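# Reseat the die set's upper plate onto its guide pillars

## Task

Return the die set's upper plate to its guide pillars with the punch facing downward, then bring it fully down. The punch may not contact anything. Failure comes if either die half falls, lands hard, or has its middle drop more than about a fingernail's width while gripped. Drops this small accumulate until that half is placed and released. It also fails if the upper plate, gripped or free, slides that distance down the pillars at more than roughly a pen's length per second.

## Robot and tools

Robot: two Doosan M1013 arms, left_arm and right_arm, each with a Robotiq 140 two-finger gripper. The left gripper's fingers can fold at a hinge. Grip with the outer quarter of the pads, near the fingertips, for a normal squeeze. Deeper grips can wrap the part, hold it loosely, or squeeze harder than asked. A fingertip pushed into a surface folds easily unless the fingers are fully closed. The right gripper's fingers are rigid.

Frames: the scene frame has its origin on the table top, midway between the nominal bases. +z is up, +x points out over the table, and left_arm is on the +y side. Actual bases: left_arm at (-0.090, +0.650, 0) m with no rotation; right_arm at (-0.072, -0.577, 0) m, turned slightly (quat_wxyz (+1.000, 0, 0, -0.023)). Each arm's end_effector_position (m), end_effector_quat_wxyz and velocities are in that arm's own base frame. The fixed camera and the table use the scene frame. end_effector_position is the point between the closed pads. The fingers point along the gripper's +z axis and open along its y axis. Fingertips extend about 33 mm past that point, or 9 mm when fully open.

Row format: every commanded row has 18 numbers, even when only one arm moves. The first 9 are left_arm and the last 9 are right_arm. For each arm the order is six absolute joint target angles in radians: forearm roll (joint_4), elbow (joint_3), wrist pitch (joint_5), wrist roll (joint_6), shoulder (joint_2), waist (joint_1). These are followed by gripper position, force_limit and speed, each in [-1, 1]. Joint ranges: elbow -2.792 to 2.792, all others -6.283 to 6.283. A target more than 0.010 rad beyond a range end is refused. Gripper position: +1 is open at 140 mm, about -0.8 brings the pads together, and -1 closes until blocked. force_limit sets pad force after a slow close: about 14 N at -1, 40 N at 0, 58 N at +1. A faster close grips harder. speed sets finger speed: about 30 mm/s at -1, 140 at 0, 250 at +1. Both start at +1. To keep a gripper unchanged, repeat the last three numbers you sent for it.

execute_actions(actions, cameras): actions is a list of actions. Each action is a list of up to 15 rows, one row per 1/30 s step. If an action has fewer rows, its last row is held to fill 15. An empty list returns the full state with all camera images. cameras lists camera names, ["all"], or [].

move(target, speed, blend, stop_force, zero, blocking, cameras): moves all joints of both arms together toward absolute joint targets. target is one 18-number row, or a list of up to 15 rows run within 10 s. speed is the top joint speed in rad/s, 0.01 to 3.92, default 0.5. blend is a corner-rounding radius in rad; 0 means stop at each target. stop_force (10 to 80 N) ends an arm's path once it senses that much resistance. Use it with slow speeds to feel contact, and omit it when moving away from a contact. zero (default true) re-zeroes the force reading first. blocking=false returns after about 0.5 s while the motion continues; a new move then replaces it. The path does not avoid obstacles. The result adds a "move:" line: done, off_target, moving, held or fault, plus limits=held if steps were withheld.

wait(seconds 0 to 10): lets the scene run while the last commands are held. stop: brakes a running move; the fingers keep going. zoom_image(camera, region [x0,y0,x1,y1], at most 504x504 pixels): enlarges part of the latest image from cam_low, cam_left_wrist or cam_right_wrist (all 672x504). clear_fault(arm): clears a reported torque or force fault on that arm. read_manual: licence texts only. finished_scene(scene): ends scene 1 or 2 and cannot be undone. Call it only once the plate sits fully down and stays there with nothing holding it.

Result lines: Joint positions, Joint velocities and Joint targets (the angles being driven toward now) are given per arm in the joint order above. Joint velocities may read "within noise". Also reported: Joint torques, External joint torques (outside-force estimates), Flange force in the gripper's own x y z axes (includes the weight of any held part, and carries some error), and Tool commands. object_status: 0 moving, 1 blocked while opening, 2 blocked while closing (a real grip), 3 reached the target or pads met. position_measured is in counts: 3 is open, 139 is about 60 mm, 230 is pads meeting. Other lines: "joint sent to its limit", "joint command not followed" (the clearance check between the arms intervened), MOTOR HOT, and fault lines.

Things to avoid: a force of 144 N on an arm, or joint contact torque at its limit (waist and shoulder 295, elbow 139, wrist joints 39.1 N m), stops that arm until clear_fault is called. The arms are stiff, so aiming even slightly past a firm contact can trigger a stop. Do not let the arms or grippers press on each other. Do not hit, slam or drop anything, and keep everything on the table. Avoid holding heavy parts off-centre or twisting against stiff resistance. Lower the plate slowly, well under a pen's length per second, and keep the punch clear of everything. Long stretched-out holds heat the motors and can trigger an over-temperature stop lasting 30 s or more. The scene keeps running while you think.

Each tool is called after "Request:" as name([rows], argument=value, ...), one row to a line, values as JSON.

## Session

Request:
execute_actions(actions=[])

Request:
zoom_image(camera="cam_low", region=[60, 180, 320, 300])

Scene clock: 0.00 s.
left_arm: end_effector_position=(+0.3514, +0.2288, +0.2243) position_measured=3 object_status=3 end_effector_quat_wxyz=(-0.479, +0.550, +0.679, -0.087) | right_arm: end_effector_position=(+1.0662, -0.2083, +0.1012) position_measured=3 object_status=3 end_effector_quat_wxyz=(+0.044, +0.223, +0.974, -0.005)
Joint names: [forearm roll, elbow, wrist pitch, wrist roll, shoulder, waist]
Joint positions: left_arm=[0.513 1.97 1.793 -0.244 0.278 0.097] | right_arm=[-0.01 0.768 1.337 -1.341 0.949 -0.222]
Joint velocities: within noise
Joint torques (N m): no reading
External joint torques (N m): no reading
Flange force (N): no reading
Joint targets: left_arm=[0.513 1.970 1.793 -0.244 0.278 0.097] | right_arm=[-0.010 0.768 1.337 -1.341 0.949 -0.222]
Tool commands: left_gripper/position=+1.0 left_gripper/force_limit=+1.0 left_gripper/speed=+1.0 right_gripper/position=+1.0 right_gripper/force_limit=+1.0 right_gripper/speed=+1.0

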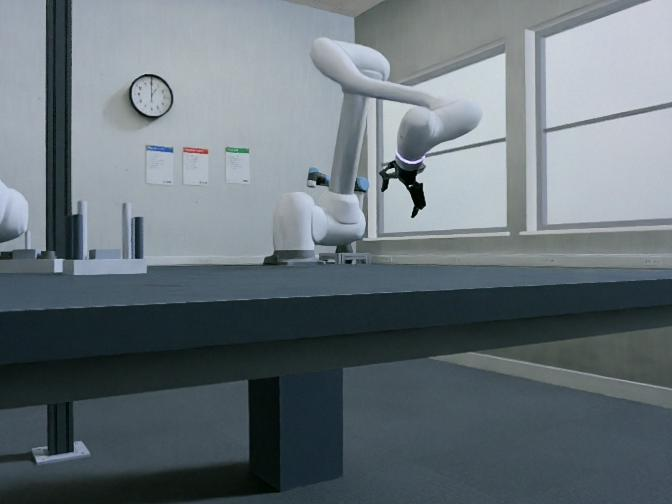

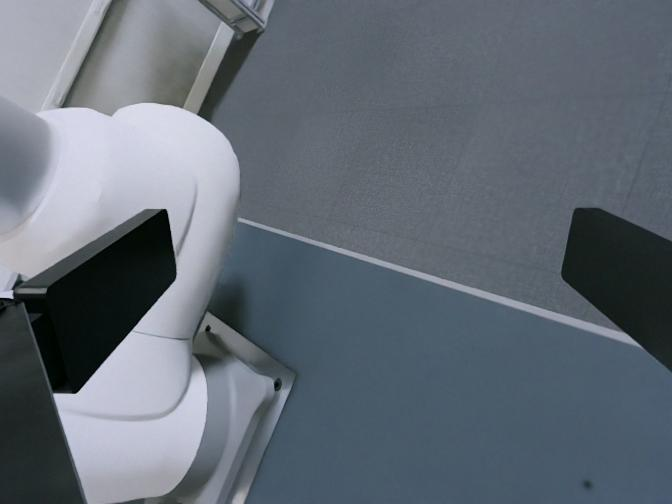

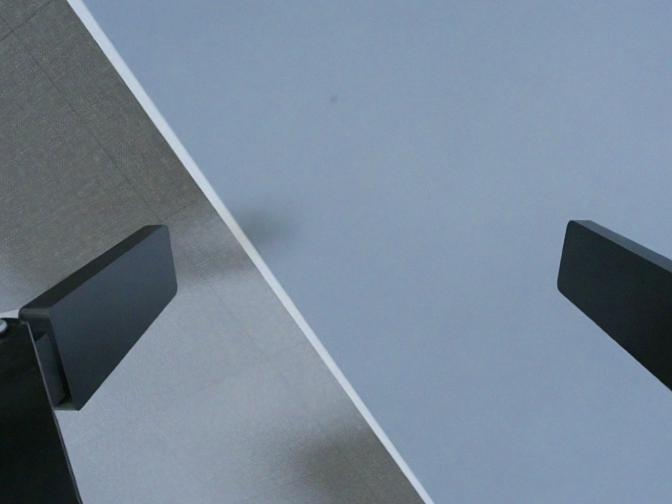

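Scaled by 1.938 from the camera's 672x504 image, which has a finer 960x720 frame.

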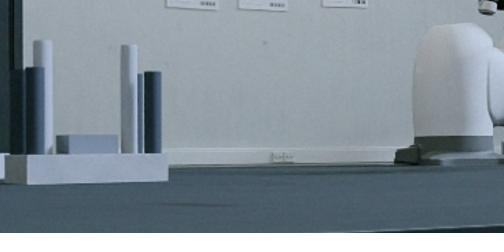

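Request:
move(target=[0.513,1.97,1.793,-0.244,0.278,0.097,1,1,1,0,1.8148,0.9456,1.571,0.0326,0.4997,1,1,1], speed=1.2, cameras=["all"])

Request:
zoom_image(camera="cam_right_wrist", region=[100, 0, 600, 500])

Scene clock: 28.67 s.
left_arm: end_effector_position=(+0.3511, +0.2288, +0.2241) position_measured=3 object_status=3 end_effector_quat_wxyz=(-0.480, +0.549, +0.679, -0.088) | right_arm: end_effector_position=(+0.5729, +0.3520, +0.3070) position_measured=3 object_status=3 end_effector_quat_wxyz=(-0.043, +0.954, +0.243, +0.168)
Joint names: [forearm roll, elbow, wrist pitch, wrist roll, shoulder, waist]
Joint positions: left_arm=[0.513 1.97 1.793 -0.244 0.278 0.097] | right_arm=[0 1.815 0.946 1.571 0.033 0.5]
Joint torques (N m): left_arm=[3.87 -33.22 2.27 -0.12 -65.51 -0.51] | right_arm=[3.71 -40.63 -0.89 -0.24 -46.03 -1.5]
External joint torques (N m): left_arm=[0.1 1 -0.2 0.09 4.71 0.49] | right_arm=[0.44 -0.78 -0.08 0.24 0.92 1.49]
Flange force (N): left_arm=[-1.6 7.5 0.8] | right_arm=[2.8 -3.0 0.5]
Joint targets: left_arm=[0.513 1.970 1.793 -0.244 0.278 0.097] | right_arm=[0.000 1.815 0.946 1.571 0.033 0.500]
move: done

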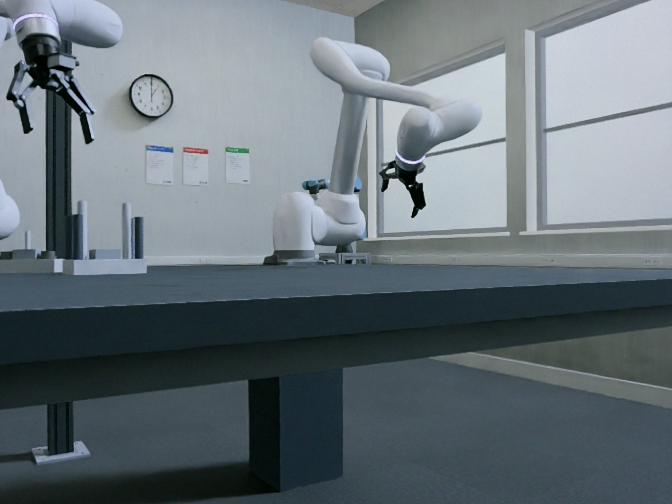

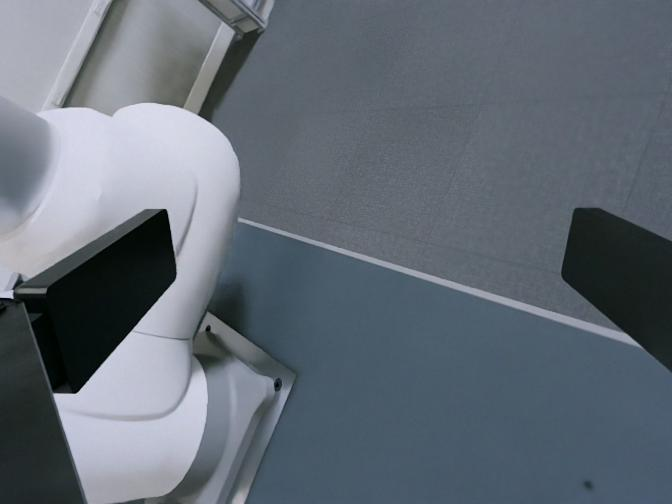

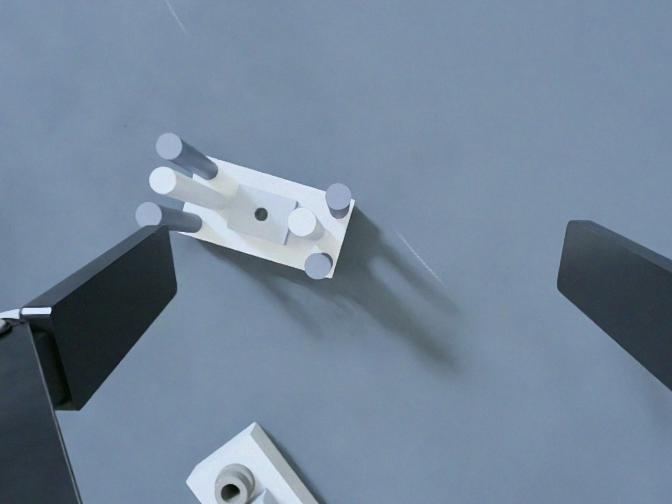

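Scaled by 1.008 from the camera's 672x504 image, which has a finer 960x720 frame.

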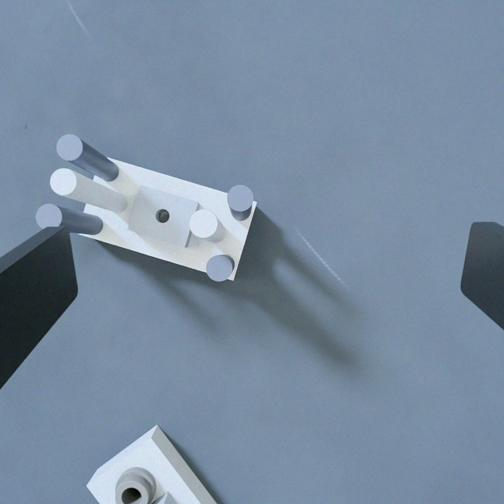

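Request:
move([
  [0.513,1.97,1.793,-0.244,0.278,0.097,1,1,1,0,1.0,1.337,0,0.749,-0.35,1,1,0],
  [0,0.958,1.126,1.571,0.7088,-1.2135,1,1,1,0,1.0,1.337,0,0.749,-0.35,1,1,0],
], speed=1.2, cameras=["all"])

Request:
zoom_image(camera="cam_left_wrist", region=[150, 50, 550, 450])

Scene clock: 60.03 s.
left_arm: end_effector_position=(+0.4081, -0.9936, +0.2571) position_measured=3 object_status=3 end_effector_quat_wxyz=(+0.099, +0.809, -0.562, +0.143) | right_arm: end_effector_position=(+0.9425, -0.3073, +0.1755) position_measured=3 object_status=3 end_effector_quat_wxyz=(+0.023, +0.819, +0.573, +0.016)
Joint names: [forearm roll, elbow, wrist pitch, wrist roll, shoulder, waist]
Joint positions: left_arm=[0 0.958 1.126 1.571 0.709 -1.213] | right_arm=[0 1 1.337 0 0.749 -0.35]
Joint torques (N m): left_arm=[4.2 -44.24 -0.87 -0.07 -116.93 -0.59] | right_arm=[3.9 -40.59 -0.17 -0.26 -113.64 -1.5]
External joint torques (N m): left_arm=[0.1 1.32 -0.12 0.07 6.44 0.07] | right_arm=[0.4 -1.09 0.01 0.26 1.03 1.27]
Flange force (N): left_arm=[6.4 -0.4 5.9] | right_arm=[1.8 5.6 -0.7]
Joint targets: left_arm=[0.000 0.958 1.126 1.571 0.709 -1.214] | right_arm=[0.000 1.000 1.337 0.000 0.749 -0.350]
move: done

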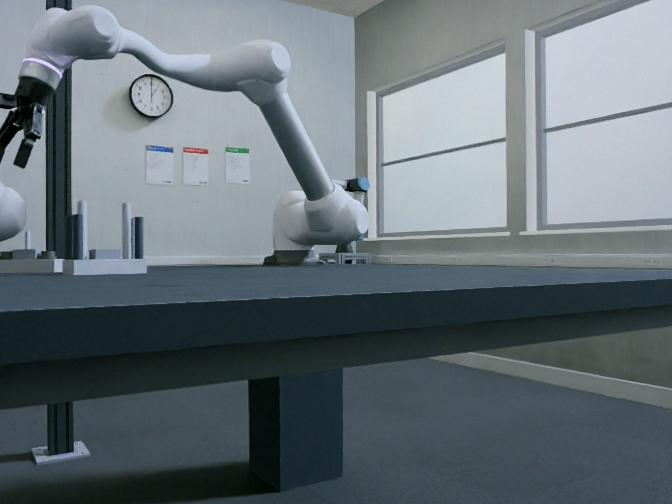

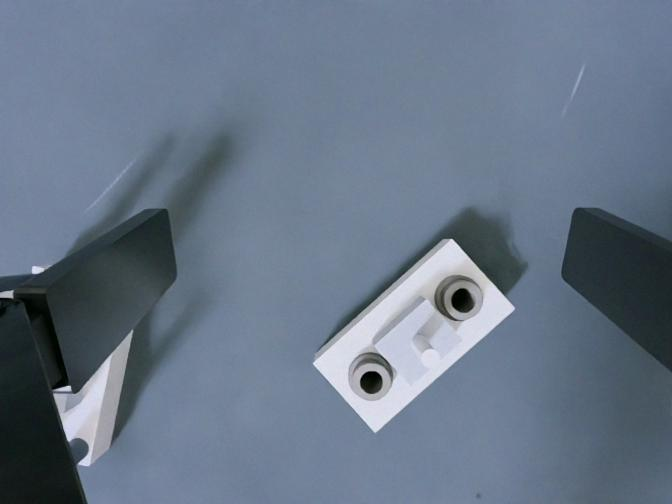

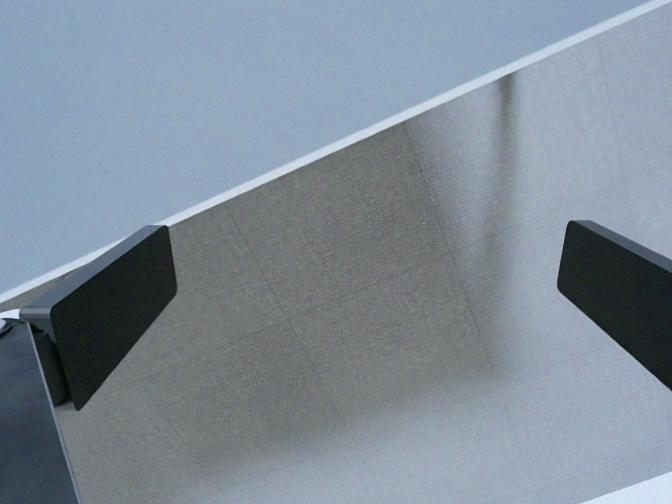

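Scaled by 1.260 from the camera's 672x504 image, which has a finer 960x720 frame.

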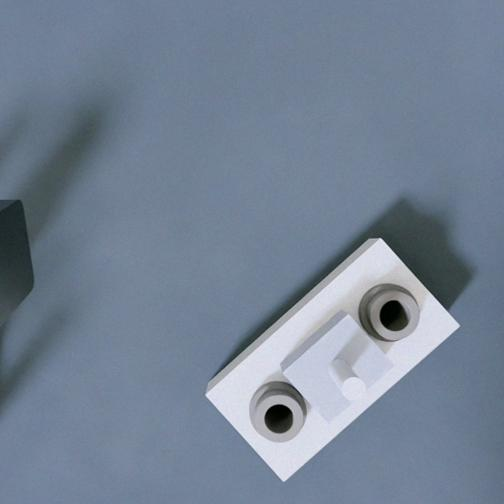

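Request:
move(target=[0,0.913,1.4058,-0.7898,0.8228,-1.2785,1,1,1,0,1.0,1.337,0,0.749,-0.35,1,1,0], speed=1.0, cameras=["cam_left_wrist"])

Request:
zoom_image(camera="cam_left_wrist", region=[200, 0, 500, 300])

Scene clock: 85.60 s.
left_arm: end_effector_position=(+0.3229, -0.9533, +0.1499) position_measured=3 object_status=3 end_effector_quat_wxyz=(+0.000, +0.857, +0.515, +0.000) | right_arm: end_effector_position=(+0.9425, -0.3073, +0.1755) position_measured=3 object_status=3 end_effector_quat_wxyz=(+0.023, +0.819, +0.573, +0.016)
Joint names: [forearm roll, elbow, wrist pitch, wrist roll, shoulder, waist]
Joint positions: left_arm=[0 0.913 1.406 -0.79 0.823 -1.279] | right_arm=[0 1 1.337 0 0.749 -0.35]
Joint torques (N m): left_arm=[4.19 -42.81 0.18 -0.11 -124.28 -0.92] | right_arm=[3.85 -40.78 -0.17 -0.33 -113.74 -1.19]
External joint torques (N m): left_arm=[0.09 1.21 -0.15 0.11 6.5 0.08] | right_arm=[0.47 -1.13 0.02 0.33 0.47 0.87]
Flange force (N): left_arm=[-5.6 6.2 3.9] | right_arm=[1.4 4.7 -1.0]
Joint targets: left_arm=[0.000 0.913 1.406 -0.790 0.823 -1.278] | right_arm=[0.000 1.000 1.337 0.000 0.749 -0.350]
move: done
Images, in order (width x height): cam_left_wrist 672x504.

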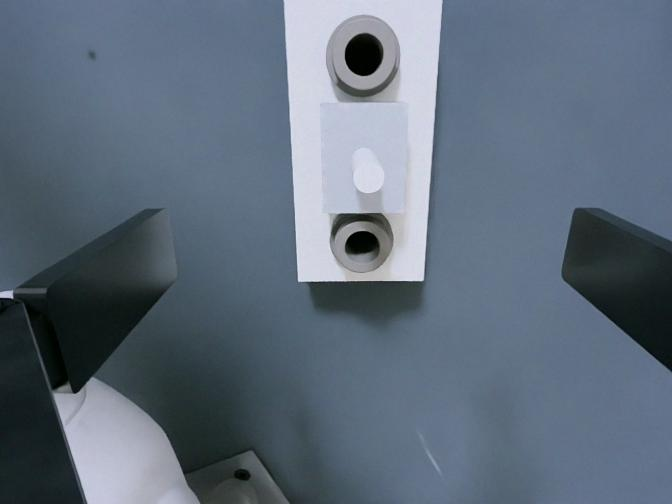

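Scaled by 1.680 from the camera's 672x504 image, which has a finer 960x720 frame.

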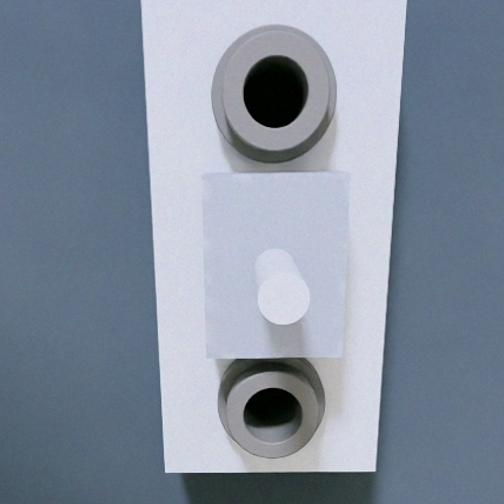

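Request:
move(target=[0,1.0109,1.2536,-0.7964,0.8771,-1.2766,0.486,1,0,0,1.0,1.337,0,0.749,-0.35,1,1,0], speed=0.15, stop_force=12, cameras=["cam_left_wrist","cam_low"])

Request:
zoom_image(camera="cam_low", region=[0, 200, 110, 285])

Scene clock: 113.37 s.
left_arm: end_effector_position=(+0.3253, -0.9545, +0.0420) position_measured=68 object_status=3 end_effector_quat_wxyz=(+0.000, +0.855, +0.519, +0.000) | right_arm: end_effector_position=(+0.9425, -0.3073, +0.1755) position_measured=3 object_status=3 end_effector_quat_wxyz=(+0.023, +0.819, +0.573, +0.016)
Joint names: [forearm roll, elbow, wrist pitch, wrist roll, shoulder, waist]
Joint positions: left_arm=[0 1.011 1.254 -0.796 0.877 -1.277] | right_arm=[0 1 1.337 0 0.749 -0.35]
Joint torques (N m): left_arm=[4.03 -41.28 0.15 -0.04 -126.47 -0.56] | right_arm=[3.85 -40.92 -0.14 -0.26 -113.72 -0.92]
External joint torques (N m): left_arm=[0.11 1.3 -0.13 0.04 6.75 0.06] | right_arm=[0.45 -0.77 -0.02 0.26 1.2 0.45]
Flange force (N): left_arm=[-5.1 5.5 5.2] | right_arm=[0.9 4.8 -0.2]
Joint targets: left_arm=[0.000 1.011 1.254 -0.796 0.877 -1.277] | right_arm=[0.000 1.000 1.337 0.000 0.749 -0.350]
move: done
Images, in order (width x height): cam_low 672x504, cam_left_wrist 672x504.

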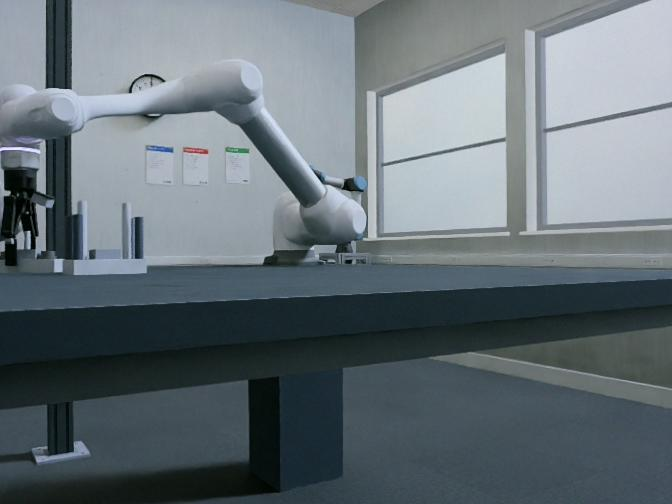

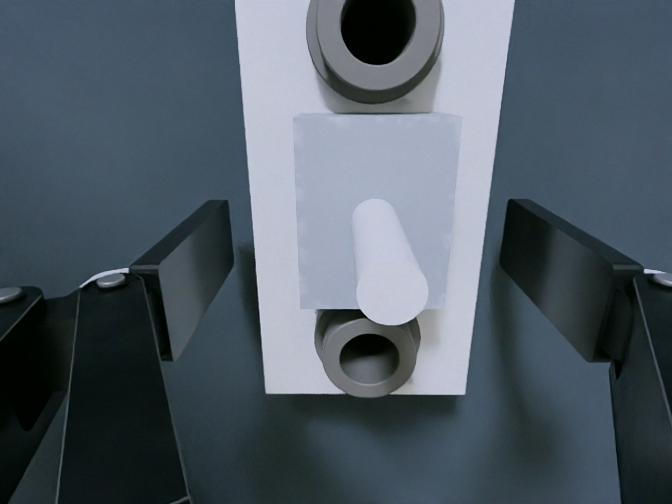

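Scaled by 4.582 from the camera's 672x504 image, which has a finer 960x720 frame.

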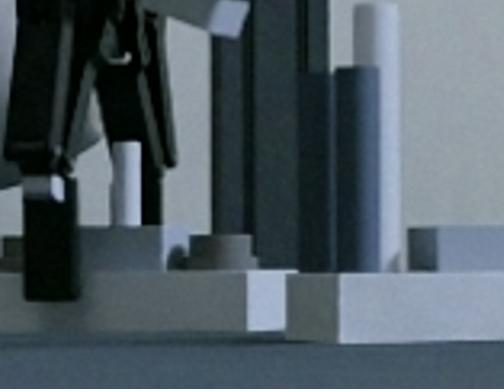

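Request:
move(target=[0,1.0109,1.2536,-0.7964,0.8771,-1.2766,-1,1,-0.2,0,1.0,1.337,0,0.749,-0.35,1,1,0])

Request:
wait(seconds=1, cameras=["cam_left_wrist"])

Scene clock: 120.33 s.
left_arm: end_effector_position=(+0.3253, -0.9545, +0.0421) position_measured=111 object_status=0 end_effector_quat_wxyz=(+0.000, +0.855, +0.519, +0.000) | right_arm: end_effector_position=(+0.9425, -0.3073, +0.1755) position_measured=3 object_status=3 end_effector_quat_wxyz=(+0.023, +0.819, +0.573, +0.016)
Joint names: [forearm roll, elbow, wrist pitch, wrist roll, shoulder, waist]
Joint positions: left_arm=[0 1.011 1.254 -0.796 0.877 -1.277] | right_arm=[0 1 1.337 0 0.749 -0.35]
Joint torques (N m): left_arm=[4.29 -36.17 0.18 0.01 -116.94 0.17] | right_arm=[3.77 -40.53 -0.11 -0.32 -113.71 -1.01]
External joint torques (N m): left_arm=[-0.13 -3.93 -0.16 -0.01 -3.19 -0.14] | right_arm=[0.51 -0.88 -0.05 0.32 1.85 0.59]
Flange force (N): left_arm=[-5.3 5.3 -4.6] | right_arm=[1.1 6.4 0.0]
Joint targets: left_arm=[0.000 1.011 1.254 -0.796 0.877 -1.277] | right_arm=[0.000 1.000 1.337 0.000 0.749 -0.350]
move: done

Scene clock: 121.33 s.
left_arm: end_effector_position=(+0.3253, -0.9545, +0.0420) position_measured=111 object_status=2 end_effector_quat_wxyz=(+0.000, +0.855, +0.519, +0.000) | right_arm: end_effector_position=(+0.9425, -0.3073, +0.1755) position_measured=3 object_status=3 end_effector_quat_wxyz=(+0.023, +0.819, +0.573, +0.016)
Joint names: [forearm roll, elbow, wrist pitch, wrist roll, shoulder, waist]
Joint positions: left_arm=[0 1.011 1.254 -0.796 0.877 -1.277] | right_arm=[0 1 1.337 0 0.749 -0.35]
Joint torques (N m): left_arm=[4.31 -36.11 0.16 -0.04 -116.96 0.12] | right_arm=[3.78 -40.87 -0.14 -0.28 -113.67 -1.69]
External joint torques (N m): left_arm=[-0.21 -3.53 -0.14 0.04 -1.82 -0.24] | right_arm=[0.49 -0.73 -0.02 0.28 1.36 0.68]
Flange force (N): left_arm=[-6.1 6.1 -3.6] | right_arm=[1.1 5.0 -0.1]
Joint targets: left_arm=[0.000 1.011 1.254 -0.796 0.877 -1.277] | right_arm=[0.000 1.000 1.337 0.000 0.749 -0.350]
Tool commands: left_gripper/position=-1.0 left_gripper/force_limit=+1.0 left_gripper/speed=-0.2 right_gripper/position=+1.0 right_gripper/force_limit=+1.0 right_gripper/speed=+0.0
wait: 1.00 s; at rest by 0.17 s
Images, in order (width x height): cam_left_wrist 672x504.

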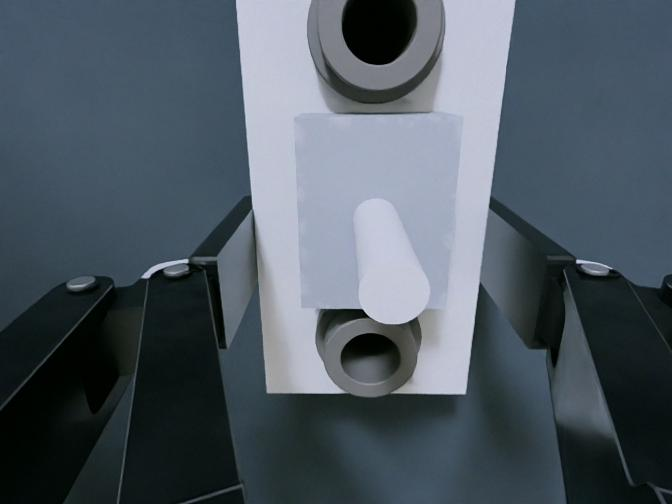

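Request:
move([
  [0,0.656,1.6698,-0.7964,0.8158,-1.2766,-1,1,-0.2,0,1.0,1.337,0,0.749,-0.35,1,1,0],
  [0,1.1914,1.551,-0.47,0.3992,-0.95,-1,1,-0.2,0,1.0,1.337,0,0.749,-0.35,1,1,0],
  [-1.836,1.920,1.224,0.6745,0.279,-0.433,-1,1,-0.2,0,1.0,1.337,0,0.749,-0.35,1,1,0],
], speed=[0.3,0.5,0.7])

Request:
move(target=[-1.836,1.920,1.224,0.6745,0.279,-0.433,-1,1,-0.2,1.732,2.017,1.389,-0.733,0.272,0.288,1,1,0], speed=0.7, cameras=["cam_low","cam_right_wrist"])

Request:
zoom_image(camera="cam_right_wrist", region=[200, 0, 500, 300])

Scene clock: 145.60 s.
left_arm: end_effector_position=(+0.5801, -0.5627, +0.4199) position_measured=111 object_status=2 end_effector_quat_wxyz=(+0.500, +0.500, +0.500, -0.500) | right_arm: end_effector_position=(+0.9425, -0.3073, +0.1755) position_measured=3 object_status=3 end_effector_quat_wxyz=(+0.023, +0.819, +0.573, +0.016)
Joint names: [forearm roll, elbow, wrist pitch, wrist roll, shoulder, waist]
Joint positions: left_arm=[-1.836 1.92 1.224 0.674 0.279 -0.433] | right_arm=[0 1 1.337 0 0.749 -0.35]
Joint torques (N m): left_arm=[-7.57 -44.88 5.99 -0.07 -80.54 -0.44] | right_arm=[3.83 -40.59 -0.19 -0.32 -113.82 -0.99]
External joint torques (N m): left_arm=[4.62 12.08 -4.26 0.07 19.16 0.32] | right_arm=[0.46 -0.89 0.04 0.32 1.74 0.95]
Flange force (N): left_arm=[24.4 4.6 1.7] | right_arm=[1.5 6.3 -0.2]
Joint targets: left_arm=[-1.836 1.920 1.224 0.675 0.279 -0.433] | right_arm=[0.000 1.000 1.337 0.000 0.749 -0.350]
move: done

Scene clock: 148.50 s.
left_arm: end_effector_position=(+0.5801, -0.5626, +0.4199) position_measured=111 object_status=2 end_effector_quat_wxyz=(+0.500, +0.500, +0.500, -0.500) | right_arm: end_effector_position=(+0.5384, +0.5321, +0.3818) position_measured=3 object_status=3 end_effector_quat_wxyz=(+0.511, -0.488, -0.511, -0.488)
Joint names: [forearm roll, elbow, wrist pitch, wrist roll, shoulder, waist]
Joint positions: left_arm=[-1.836 1.92 1.224 0.674 0.279 -0.433] | right_arm=[1.732 2.017 1.389 -0.733 0.272 0.288]
Joint torques (N m): left_arm=[-7.56 -44.86 5.96 -0.04 -80.36 -0.74] | right_arm=[0.86 -34.44 1.77 -0.22 -64.29 -1.25]
External joint torques (N m): left_arm=[4.62 12.14 -4.24 0.04 19.32 0.59] | right_arm=[0.61 -0.64 0.04 0.22 1.19 1.2]
Flange force (N): left_arm=[24.6 4.9 1.4] | right_arm=[-0.7 2.1 3.4]
Joint targets: left_arm=[-1.836 1.920 1.224 0.675 0.279 -0.433] | right_arm=[1.732 2.017 1.389 -0.733 0.272 0.288]
move: done
Images, in order (width x height): cam_low 672x504, cam_right_wrist 672x504.

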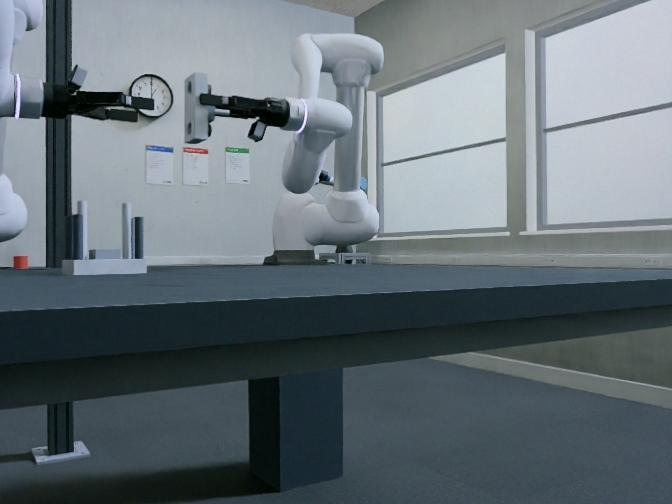

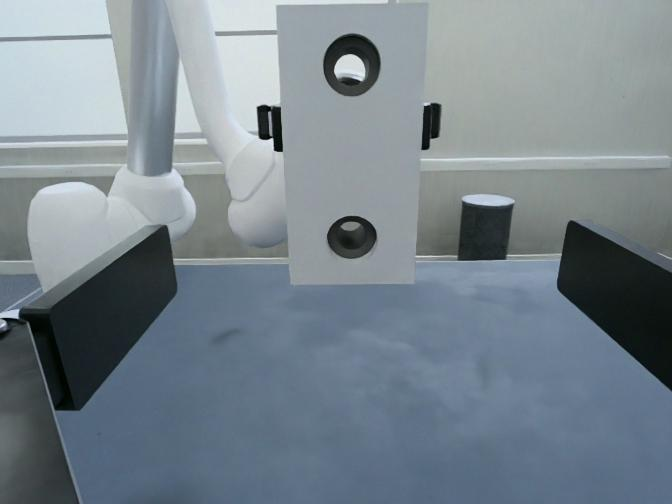

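Scaled by 1.680 from the camera's 672x504 image, which has a finer 960x720 frame.

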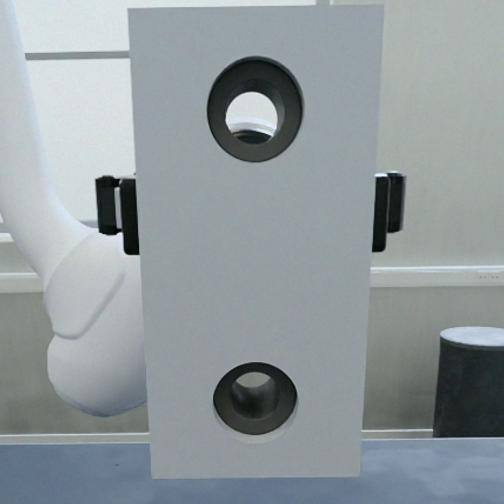

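Request:
move(target=[-1.836,1.920,1.224,0.6745,0.279,-0.433,-1,1,-0.2,1.8536,1.9336,1.2465,-0.7393,0.3301,0.4729,0.486,1,0.3], speed=0.1, stop_force=20)

Request:
move(target=[-1.836,1.920,1.224,0.6745,0.279,-0.433,-1,1,-0.2,1.8536,1.9336,1.2465,-0.7393,0.3301,0.4729,-1,1,0.3])

Request:
wait(seconds=1, cameras=["cam_left_wrist","cam_right_wrist"])

Scene clock: 162.33 s.
left_arm: end_effector_position=(+0.5801, -0.5626, +0.4199) position_measured=111 object_status=2 end_effector_quat_wxyz=(+0.500, +0.500, +0.500, -0.500) | right_arm: end_effector_position=(+0.5308, +0.6503, +0.3819) position_measured=68 object_status=3 end_effector_quat_wxyz=(+0.511, -0.488, -0.511, -0.488)
Joint names: [forearm roll, elbow, wrist pitch, wrist roll, shoulder, waist]
Joint positions: left_arm=[-1.836 1.92 1.224 0.675 0.279 -0.433] | right_arm=[1.854 1.934 1.246 -0.739 0.33 0.473]
Joint torques (N m): left_arm=[-7.5 -44.83 5.97 -0.06 -80.18 -0.41] | right_arm=[0.63 -35.16 1.86 -0.39 -71.73 -1.04]
External joint torques (N m): left_arm=[4.55 12.04 -4.25 0.06 18.78 0.43] | right_arm=[0.38 -0.97 -0.01 0.39 1.98 0.89]
Flange force (N): left_arm=[24.0 4.2 1.5] | right_arm=[-1.0 3.5 3.7]
Joint targets: left_arm=[-1.836 1.920 1.224 0.675 0.279 -0.433] | right_arm=[1.854 1.934 1.246 -0.739 0.330 0.473]
move: done

Scene clock: 162.83 s.
left_arm: end_effector_position=(+0.5801, -0.5626, +0.4199) position_measured=111 object_status=2 end_effector_quat_wxyz=(+0.500, +0.500, +0.500, -0.500) | right_arm: end_effector_position=(+0.5308, +0.6503, +0.3819) position_measured=112 object_status=2 end_effector_quat_wxyz=(+0.511, -0.488, -0.511, -0.488)
Joint names: [forearm roll, elbow, wrist pitch, wrist roll, shoulder, waist]
Joint positions: left_arm=[-1.836 1.92 1.224 0.675 0.279 -0.433] | right_arm=[1.854 1.934 1.246 -0.739 0.33 0.473]
Joint torques (N m): left_arm=[-7.91 -46.35 5.72 -0.11 -79.2 -5.68] | right_arm=[0.52 -36.35 1.7 -0.43 -70.89 4.3]
External joint torques (N m): left_arm=[4.95 13.47 -3.97 0.12 17.36 5.42] | right_arm=[0.51 -0.02 0.18 0.43 0.13 -4.42]
Flange force (N): left_arm=[23.7 3.5 -8.2] | right_arm=[0.3 3.1 -6.0]
Joint targets: left_arm=[-1.836 1.920 1.224 0.675 0.279 -0.433] | right_arm=[1.854 1.934 1.246 -0.739 0.330 0.473]
move: done

Scene clock: 163.83 s.
left_arm: end_effector_position=(+0.5801, -0.5626, +0.4199) position_measured=111 object_status=2 end_effector_quat_wxyz=(+0.500, +0.500, +0.500, -0.500) | right_arm: end_effector_position=(+0.5308, +0.6503, +0.3819) position_measured=112 object_status=2 end_effector_quat_wxyz=(+0.511, -0.488, -0.511, -0.488)
Joint names: [forearm roll, elbow, wrist pitch, wrist roll, shoulder, waist]
Joint positions: left_arm=[-1.836 1.92 1.224 0.675 0.279 -0.433] | right_arm=[1.854 1.934 1.246 -0.739 0.33 0.473]
Joint torques (N m): left_arm=[-7.45 -45.88 6.16 -0.17 -78.89 -8.47] | right_arm=[0.83 -37.78 1.44 -0.47 -70.07 4.59]
External joint torques (N m): left_arm=[4.5 13.09 -4.42 0.17 17.49 8.2] | right_arm=[0.18 1.76 0.42 0.47 0.35 -4.57]
Flange force (N): left_arm=[23.7 5.7 -11.0] | right_arm=[-1.1 0.7 -8.3]
Joint targets: left_arm=[-1.836 1.920 1.224 0.675 0.279 -0.433] | right_arm=[1.854 1.934 1.246 -0.739 0.330 0.473]
Tool commands: left_gripper/position=-1.0 left_gripper/force_limit=+1.0 left_gripper/speed=-0.2 right_gripper/position=-1.0 right_gripper/force_limit=+1.0 right_gripper/speed=+0.3
wait: 1.00 s; at rest by 0.17 s
Images, in order (width x height): cam_left_wrist 672x504, cam_right_wrist 672x504.

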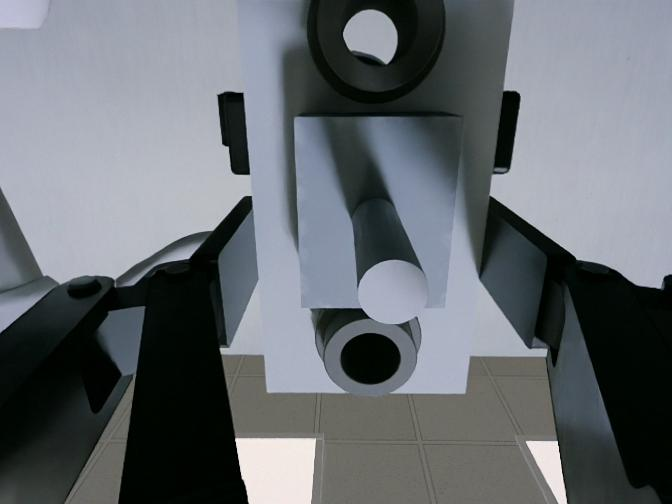

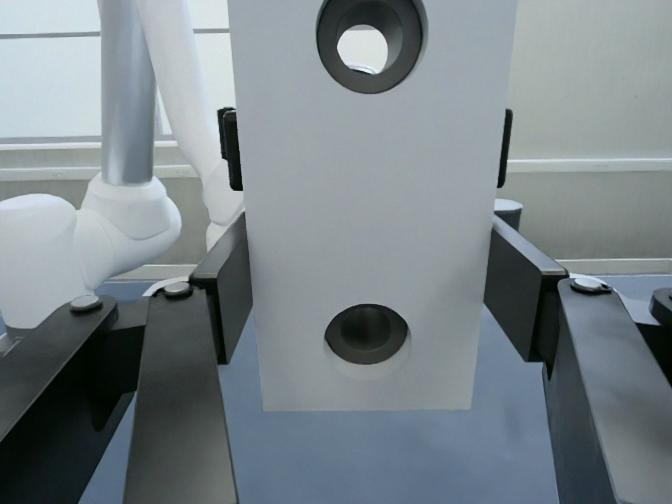

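Request:
move([
  [-1.836,1.920,1.224,0.6745,0.279,-0.433,0.6,1,-0.6,1.8536,1.9336,1.2465,-0.7393,0.3301,0.4729,-1,1,0.3],
  [-1.6898,1.9925,1.4148,0.656,0.225,-0.196,0.6,1,-0.6,1.8536,1.9336,1.2465,-0.7393,0.3301,0.4729,-1,1,0.3],
  [-1.6898,1.9925,1.4148,0.656,0.225,0.2,0.6,1,-0.6,1.8536,1.9336,1.2465,-0.7393,0.3301,0.4729,-1,1,0.3],
], speed=[0.1,0.15,0.6], cameras=["cam_low","cam_right_wrist"])

Request:
zoom_image(camera="cam_low", region=[60, 195, 150, 280])

Request:
zoom_image(camera="cam_right_wrist", region=[310, 0, 430, 110])

Request:
zoom_image(camera="cam_right_wrist", region=[310, 290, 430, 400])

Scene clock: 193.13 s.
left_arm: end_effector_position=(+0.6941, -0.1570, +0.4201) position_measured=53 object_status=3 end_effector_quat_wxyz=(+0.589, +0.392, +0.589, -0.392) | right_arm: end_effector_position=(+0.5308, +0.6503, +0.3819) position_measured=112 object_status=2 end_effector_quat_wxyz=(+0.511, -0.488, -0.511, -0.488)
Joint names: [forearm roll, elbow, wrist pitch, wrist roll, shoulder, waist]
Joint positions: left_arm=[-1.69 1.993 1.415 0.656 0.225 0.2] | right_arm=[1.854 1.934 1.246 -0.739 0.33 0.473]
Joint torques (N m): left_arm=[-2.63 -32.42 1.89 -0.07 -59.61 -0.59] | right_arm=[5.01 -45.58 6.15 -0.31 -85.95 -0.7]
External joint torques (N m): left_arm=[0.08 0.9 -0.22 0.07 4.93 0.59] | right_arm=[-4.02 9.4 -4.28 0.31 16.03 0.94]
Flange force (N): left_arm=[6.1 5.4 0.0] | right_arm=[-19.2 3.4 3.9]
Joint targets: left_arm=[-1.690 1.992 1.415 0.656 0.225 0.200] | right_arm=[1.854 1.934 1.246 -0.739 0.330 0.473]
move: done
Images, in order (width x height): cam_low 672x504, cam_right_wrist 672x504.

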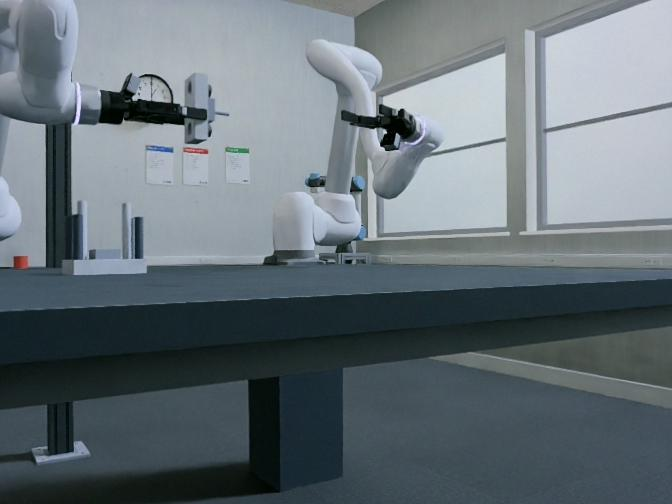

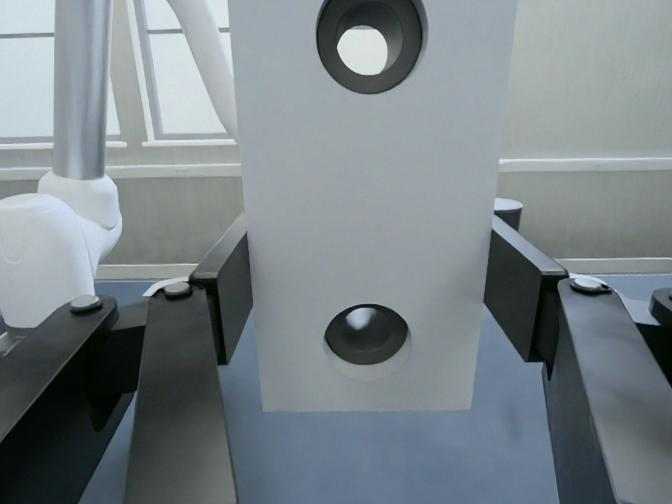

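Scaled by 5.600 from the camera's 672x504 image, which has a finer 960x720 frame.

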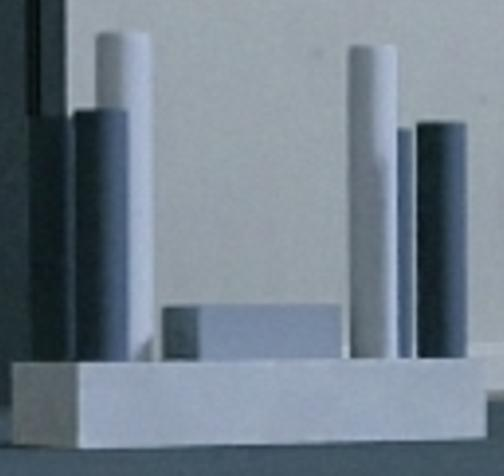

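Scaled by 4.200 from the camera's 672x504 image, which has a finer 960x720 frame.

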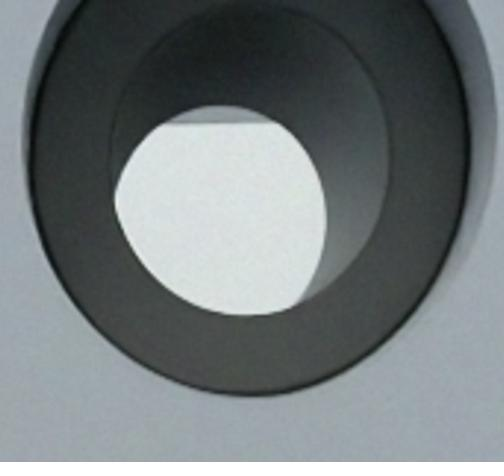

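Scaled by 4.200 from the camera's 672x504 image, which has a finer 960x720 frame.

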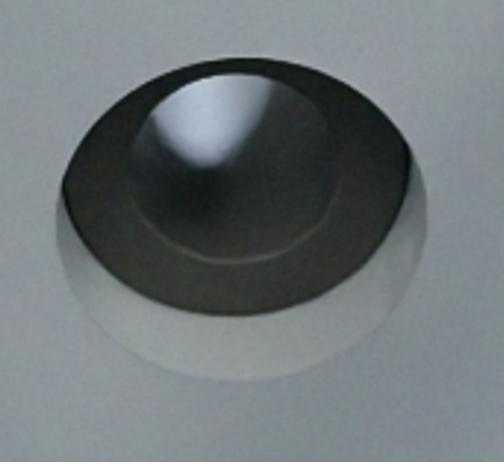

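Request:
move([
  [-1.6898,1.9925,1.4148,0.656,0.225,0.2,0.6,1,-0.6,0,1.3477,1.5084,-2.7313,0.2855,0.6424,-1,1,0.3],
  [-1.6898,1.9925,1.4148,0.656,0.225,0.2,1,1,-0.6,0,1.5535,1.2585,-2.7313,0.3296,0.6424,-1,1,0.3],
], speed=[0.6,0.2])

Request:
move(target=[-2.2083,2.1337,1.2109,-2.0147,0.4440,-0.5328,1,1,-0.6,0,1.5535,1.2585,-2.7313,0.3296,0.6424,-1,1,0.3], speed=0.8, cameras=["all"])

Request:
zoom_image(camera="cam_low", region=[50, 150, 160, 280])

Request:
zoom_image(camera="cam_right_wrist", region=[330, 10, 410, 90])

Request:
zoom_image(camera="cam_left_wrist", region=[240, 140, 480, 380])

Scene clock: 241.20 s.
left_arm: end_effector_position=(+0.6942, -0.1569, +0.4200) position_measured=3 object_status=0 end_effector_quat_wxyz=(+0.589, +0.392, +0.589, -0.392) | right_arm: end_effector_position=(+0.5659, +0.4666, +0.2348) position_measured=112 object_status=2 end_effector_quat_wxyz=(+0.000, +0.784, -0.620, +0.000)
Joint names: [forearm roll, elbow, wrist pitch, wrist roll, shoulder, waist]
Joint positions: left_arm=[-1.69 1.993 1.415 0.656 0.225 0.2] | right_arm=[0 1.554 1.258 -2.731 0.33 0.642]
Joint torques (N m): left_arm=[-2.56 -32.51 1.87 -0.04 -59.41 -0.54] | right_arm=[3.27 -48.31 0.18 -0.35 -88.27 -1.05]
External joint torques (N m): left_arm=[0.02 0.91 -0.2 0.04 4.3 0.58] | right_arm=[0.8 8.23 -0.16 0.35 14.13 0.95]
Flange force (N): left_arm=[5.4 4.5 -0.1] | right_arm=[-3.5 -3.1 17.1]
Joint targets: left_arm=[-1.690 1.992 1.415 0.656 0.225 0.200] | right_arm=[0.000 1.553 1.259 -2.731 0.330 0.642]
move: done

Scene clock: 244.97 s.
left_arm: end_effector_position=(+0.5661, -0.5840, +0.2400) position_measured=3 object_status=3 end_effector_quat_wxyz=(+0.451, +0.544, -0.451, +0.544) | right_arm: end_effector_position=(+0.5659, +0.4666, +0.2348) position_measured=112 object_status=2 end_effector_quat_wxyz=(+0.000, +0.784, -0.620, +0.000)
Joint names: [forearm roll, elbow, wrist pitch, wrist roll, shoulder, waist]
Joint positions: left_arm=[-2.208 2.134 1.211 -2.015 0.444 -0.533] | right_arm=[0 1.554 1.258 -2.731 0.33 0.642]
Joint torques (N m): left_arm=[-2.52 -21.82 2.66 -0.03 -70.96 -0.76] | right_arm=[3.36 -48 0.18 -0.26 -88.46 -0.54]
External joint torques (N m): left_arm=[0.05 0.45 -0.19 0.03 4.72 0.67] | right_arm=[0.7 8 -0.16 0.26 14.62 0.34]
Flange force (N): left_arm=[-7.5 -3.9 1.6] | right_arm=[-3.2 -4.6 17.1]
Joint targets: left_arm=[-2.208 2.134 1.211 -2.015 0.444 -0.533] | right_arm=[0.000 1.553 1.259 -2.731 0.330 0.642]
move: done

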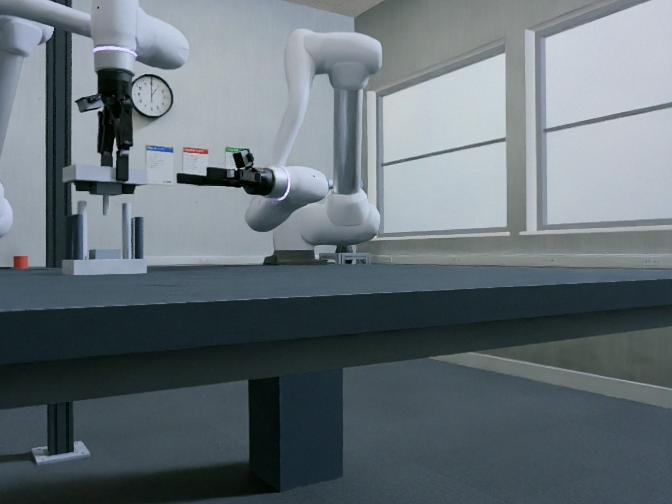

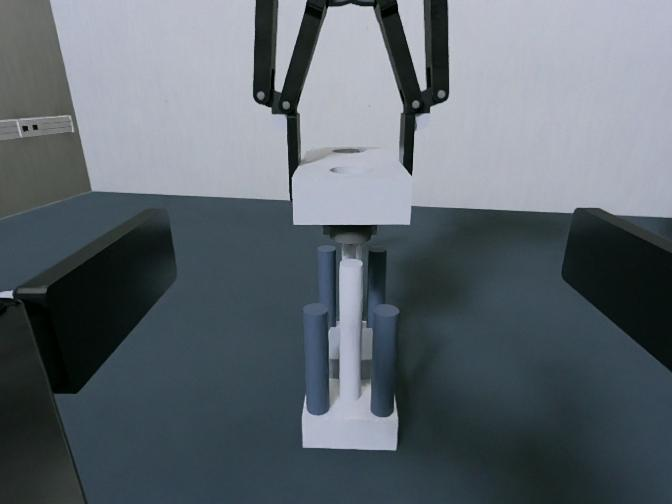

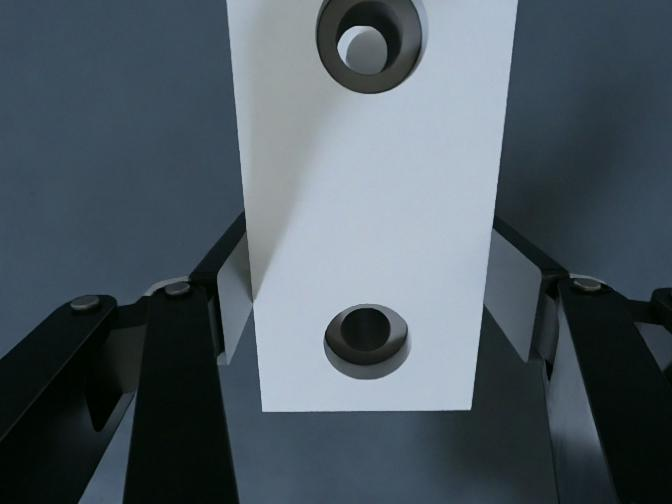

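Scaled by 3.877 from the camera's 672x504 image, which has a finer 960x720 frame.

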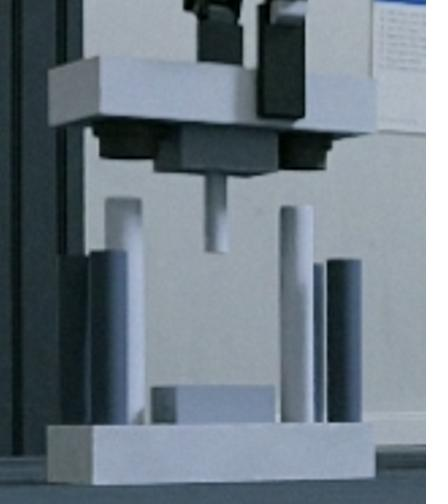

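Scaled by 6.300 from the camera's 672x504 image, which has a finer 960x720 frame.

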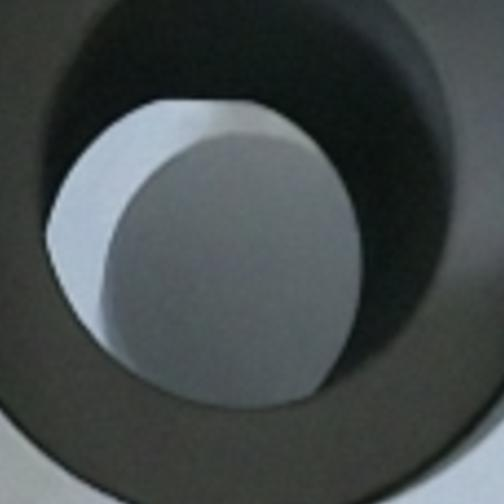

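Scaled by 2.100 from the camera's 672x504 image, which has a finer 960x720 frame.

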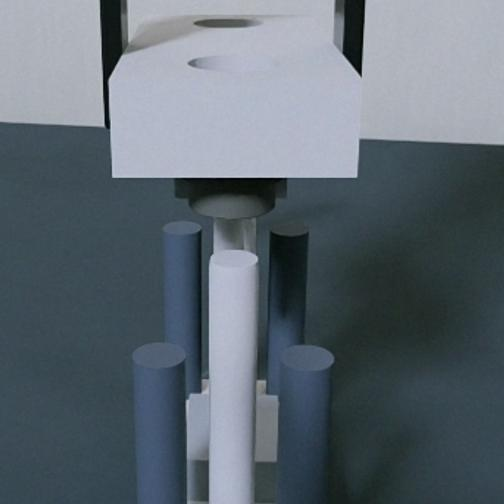

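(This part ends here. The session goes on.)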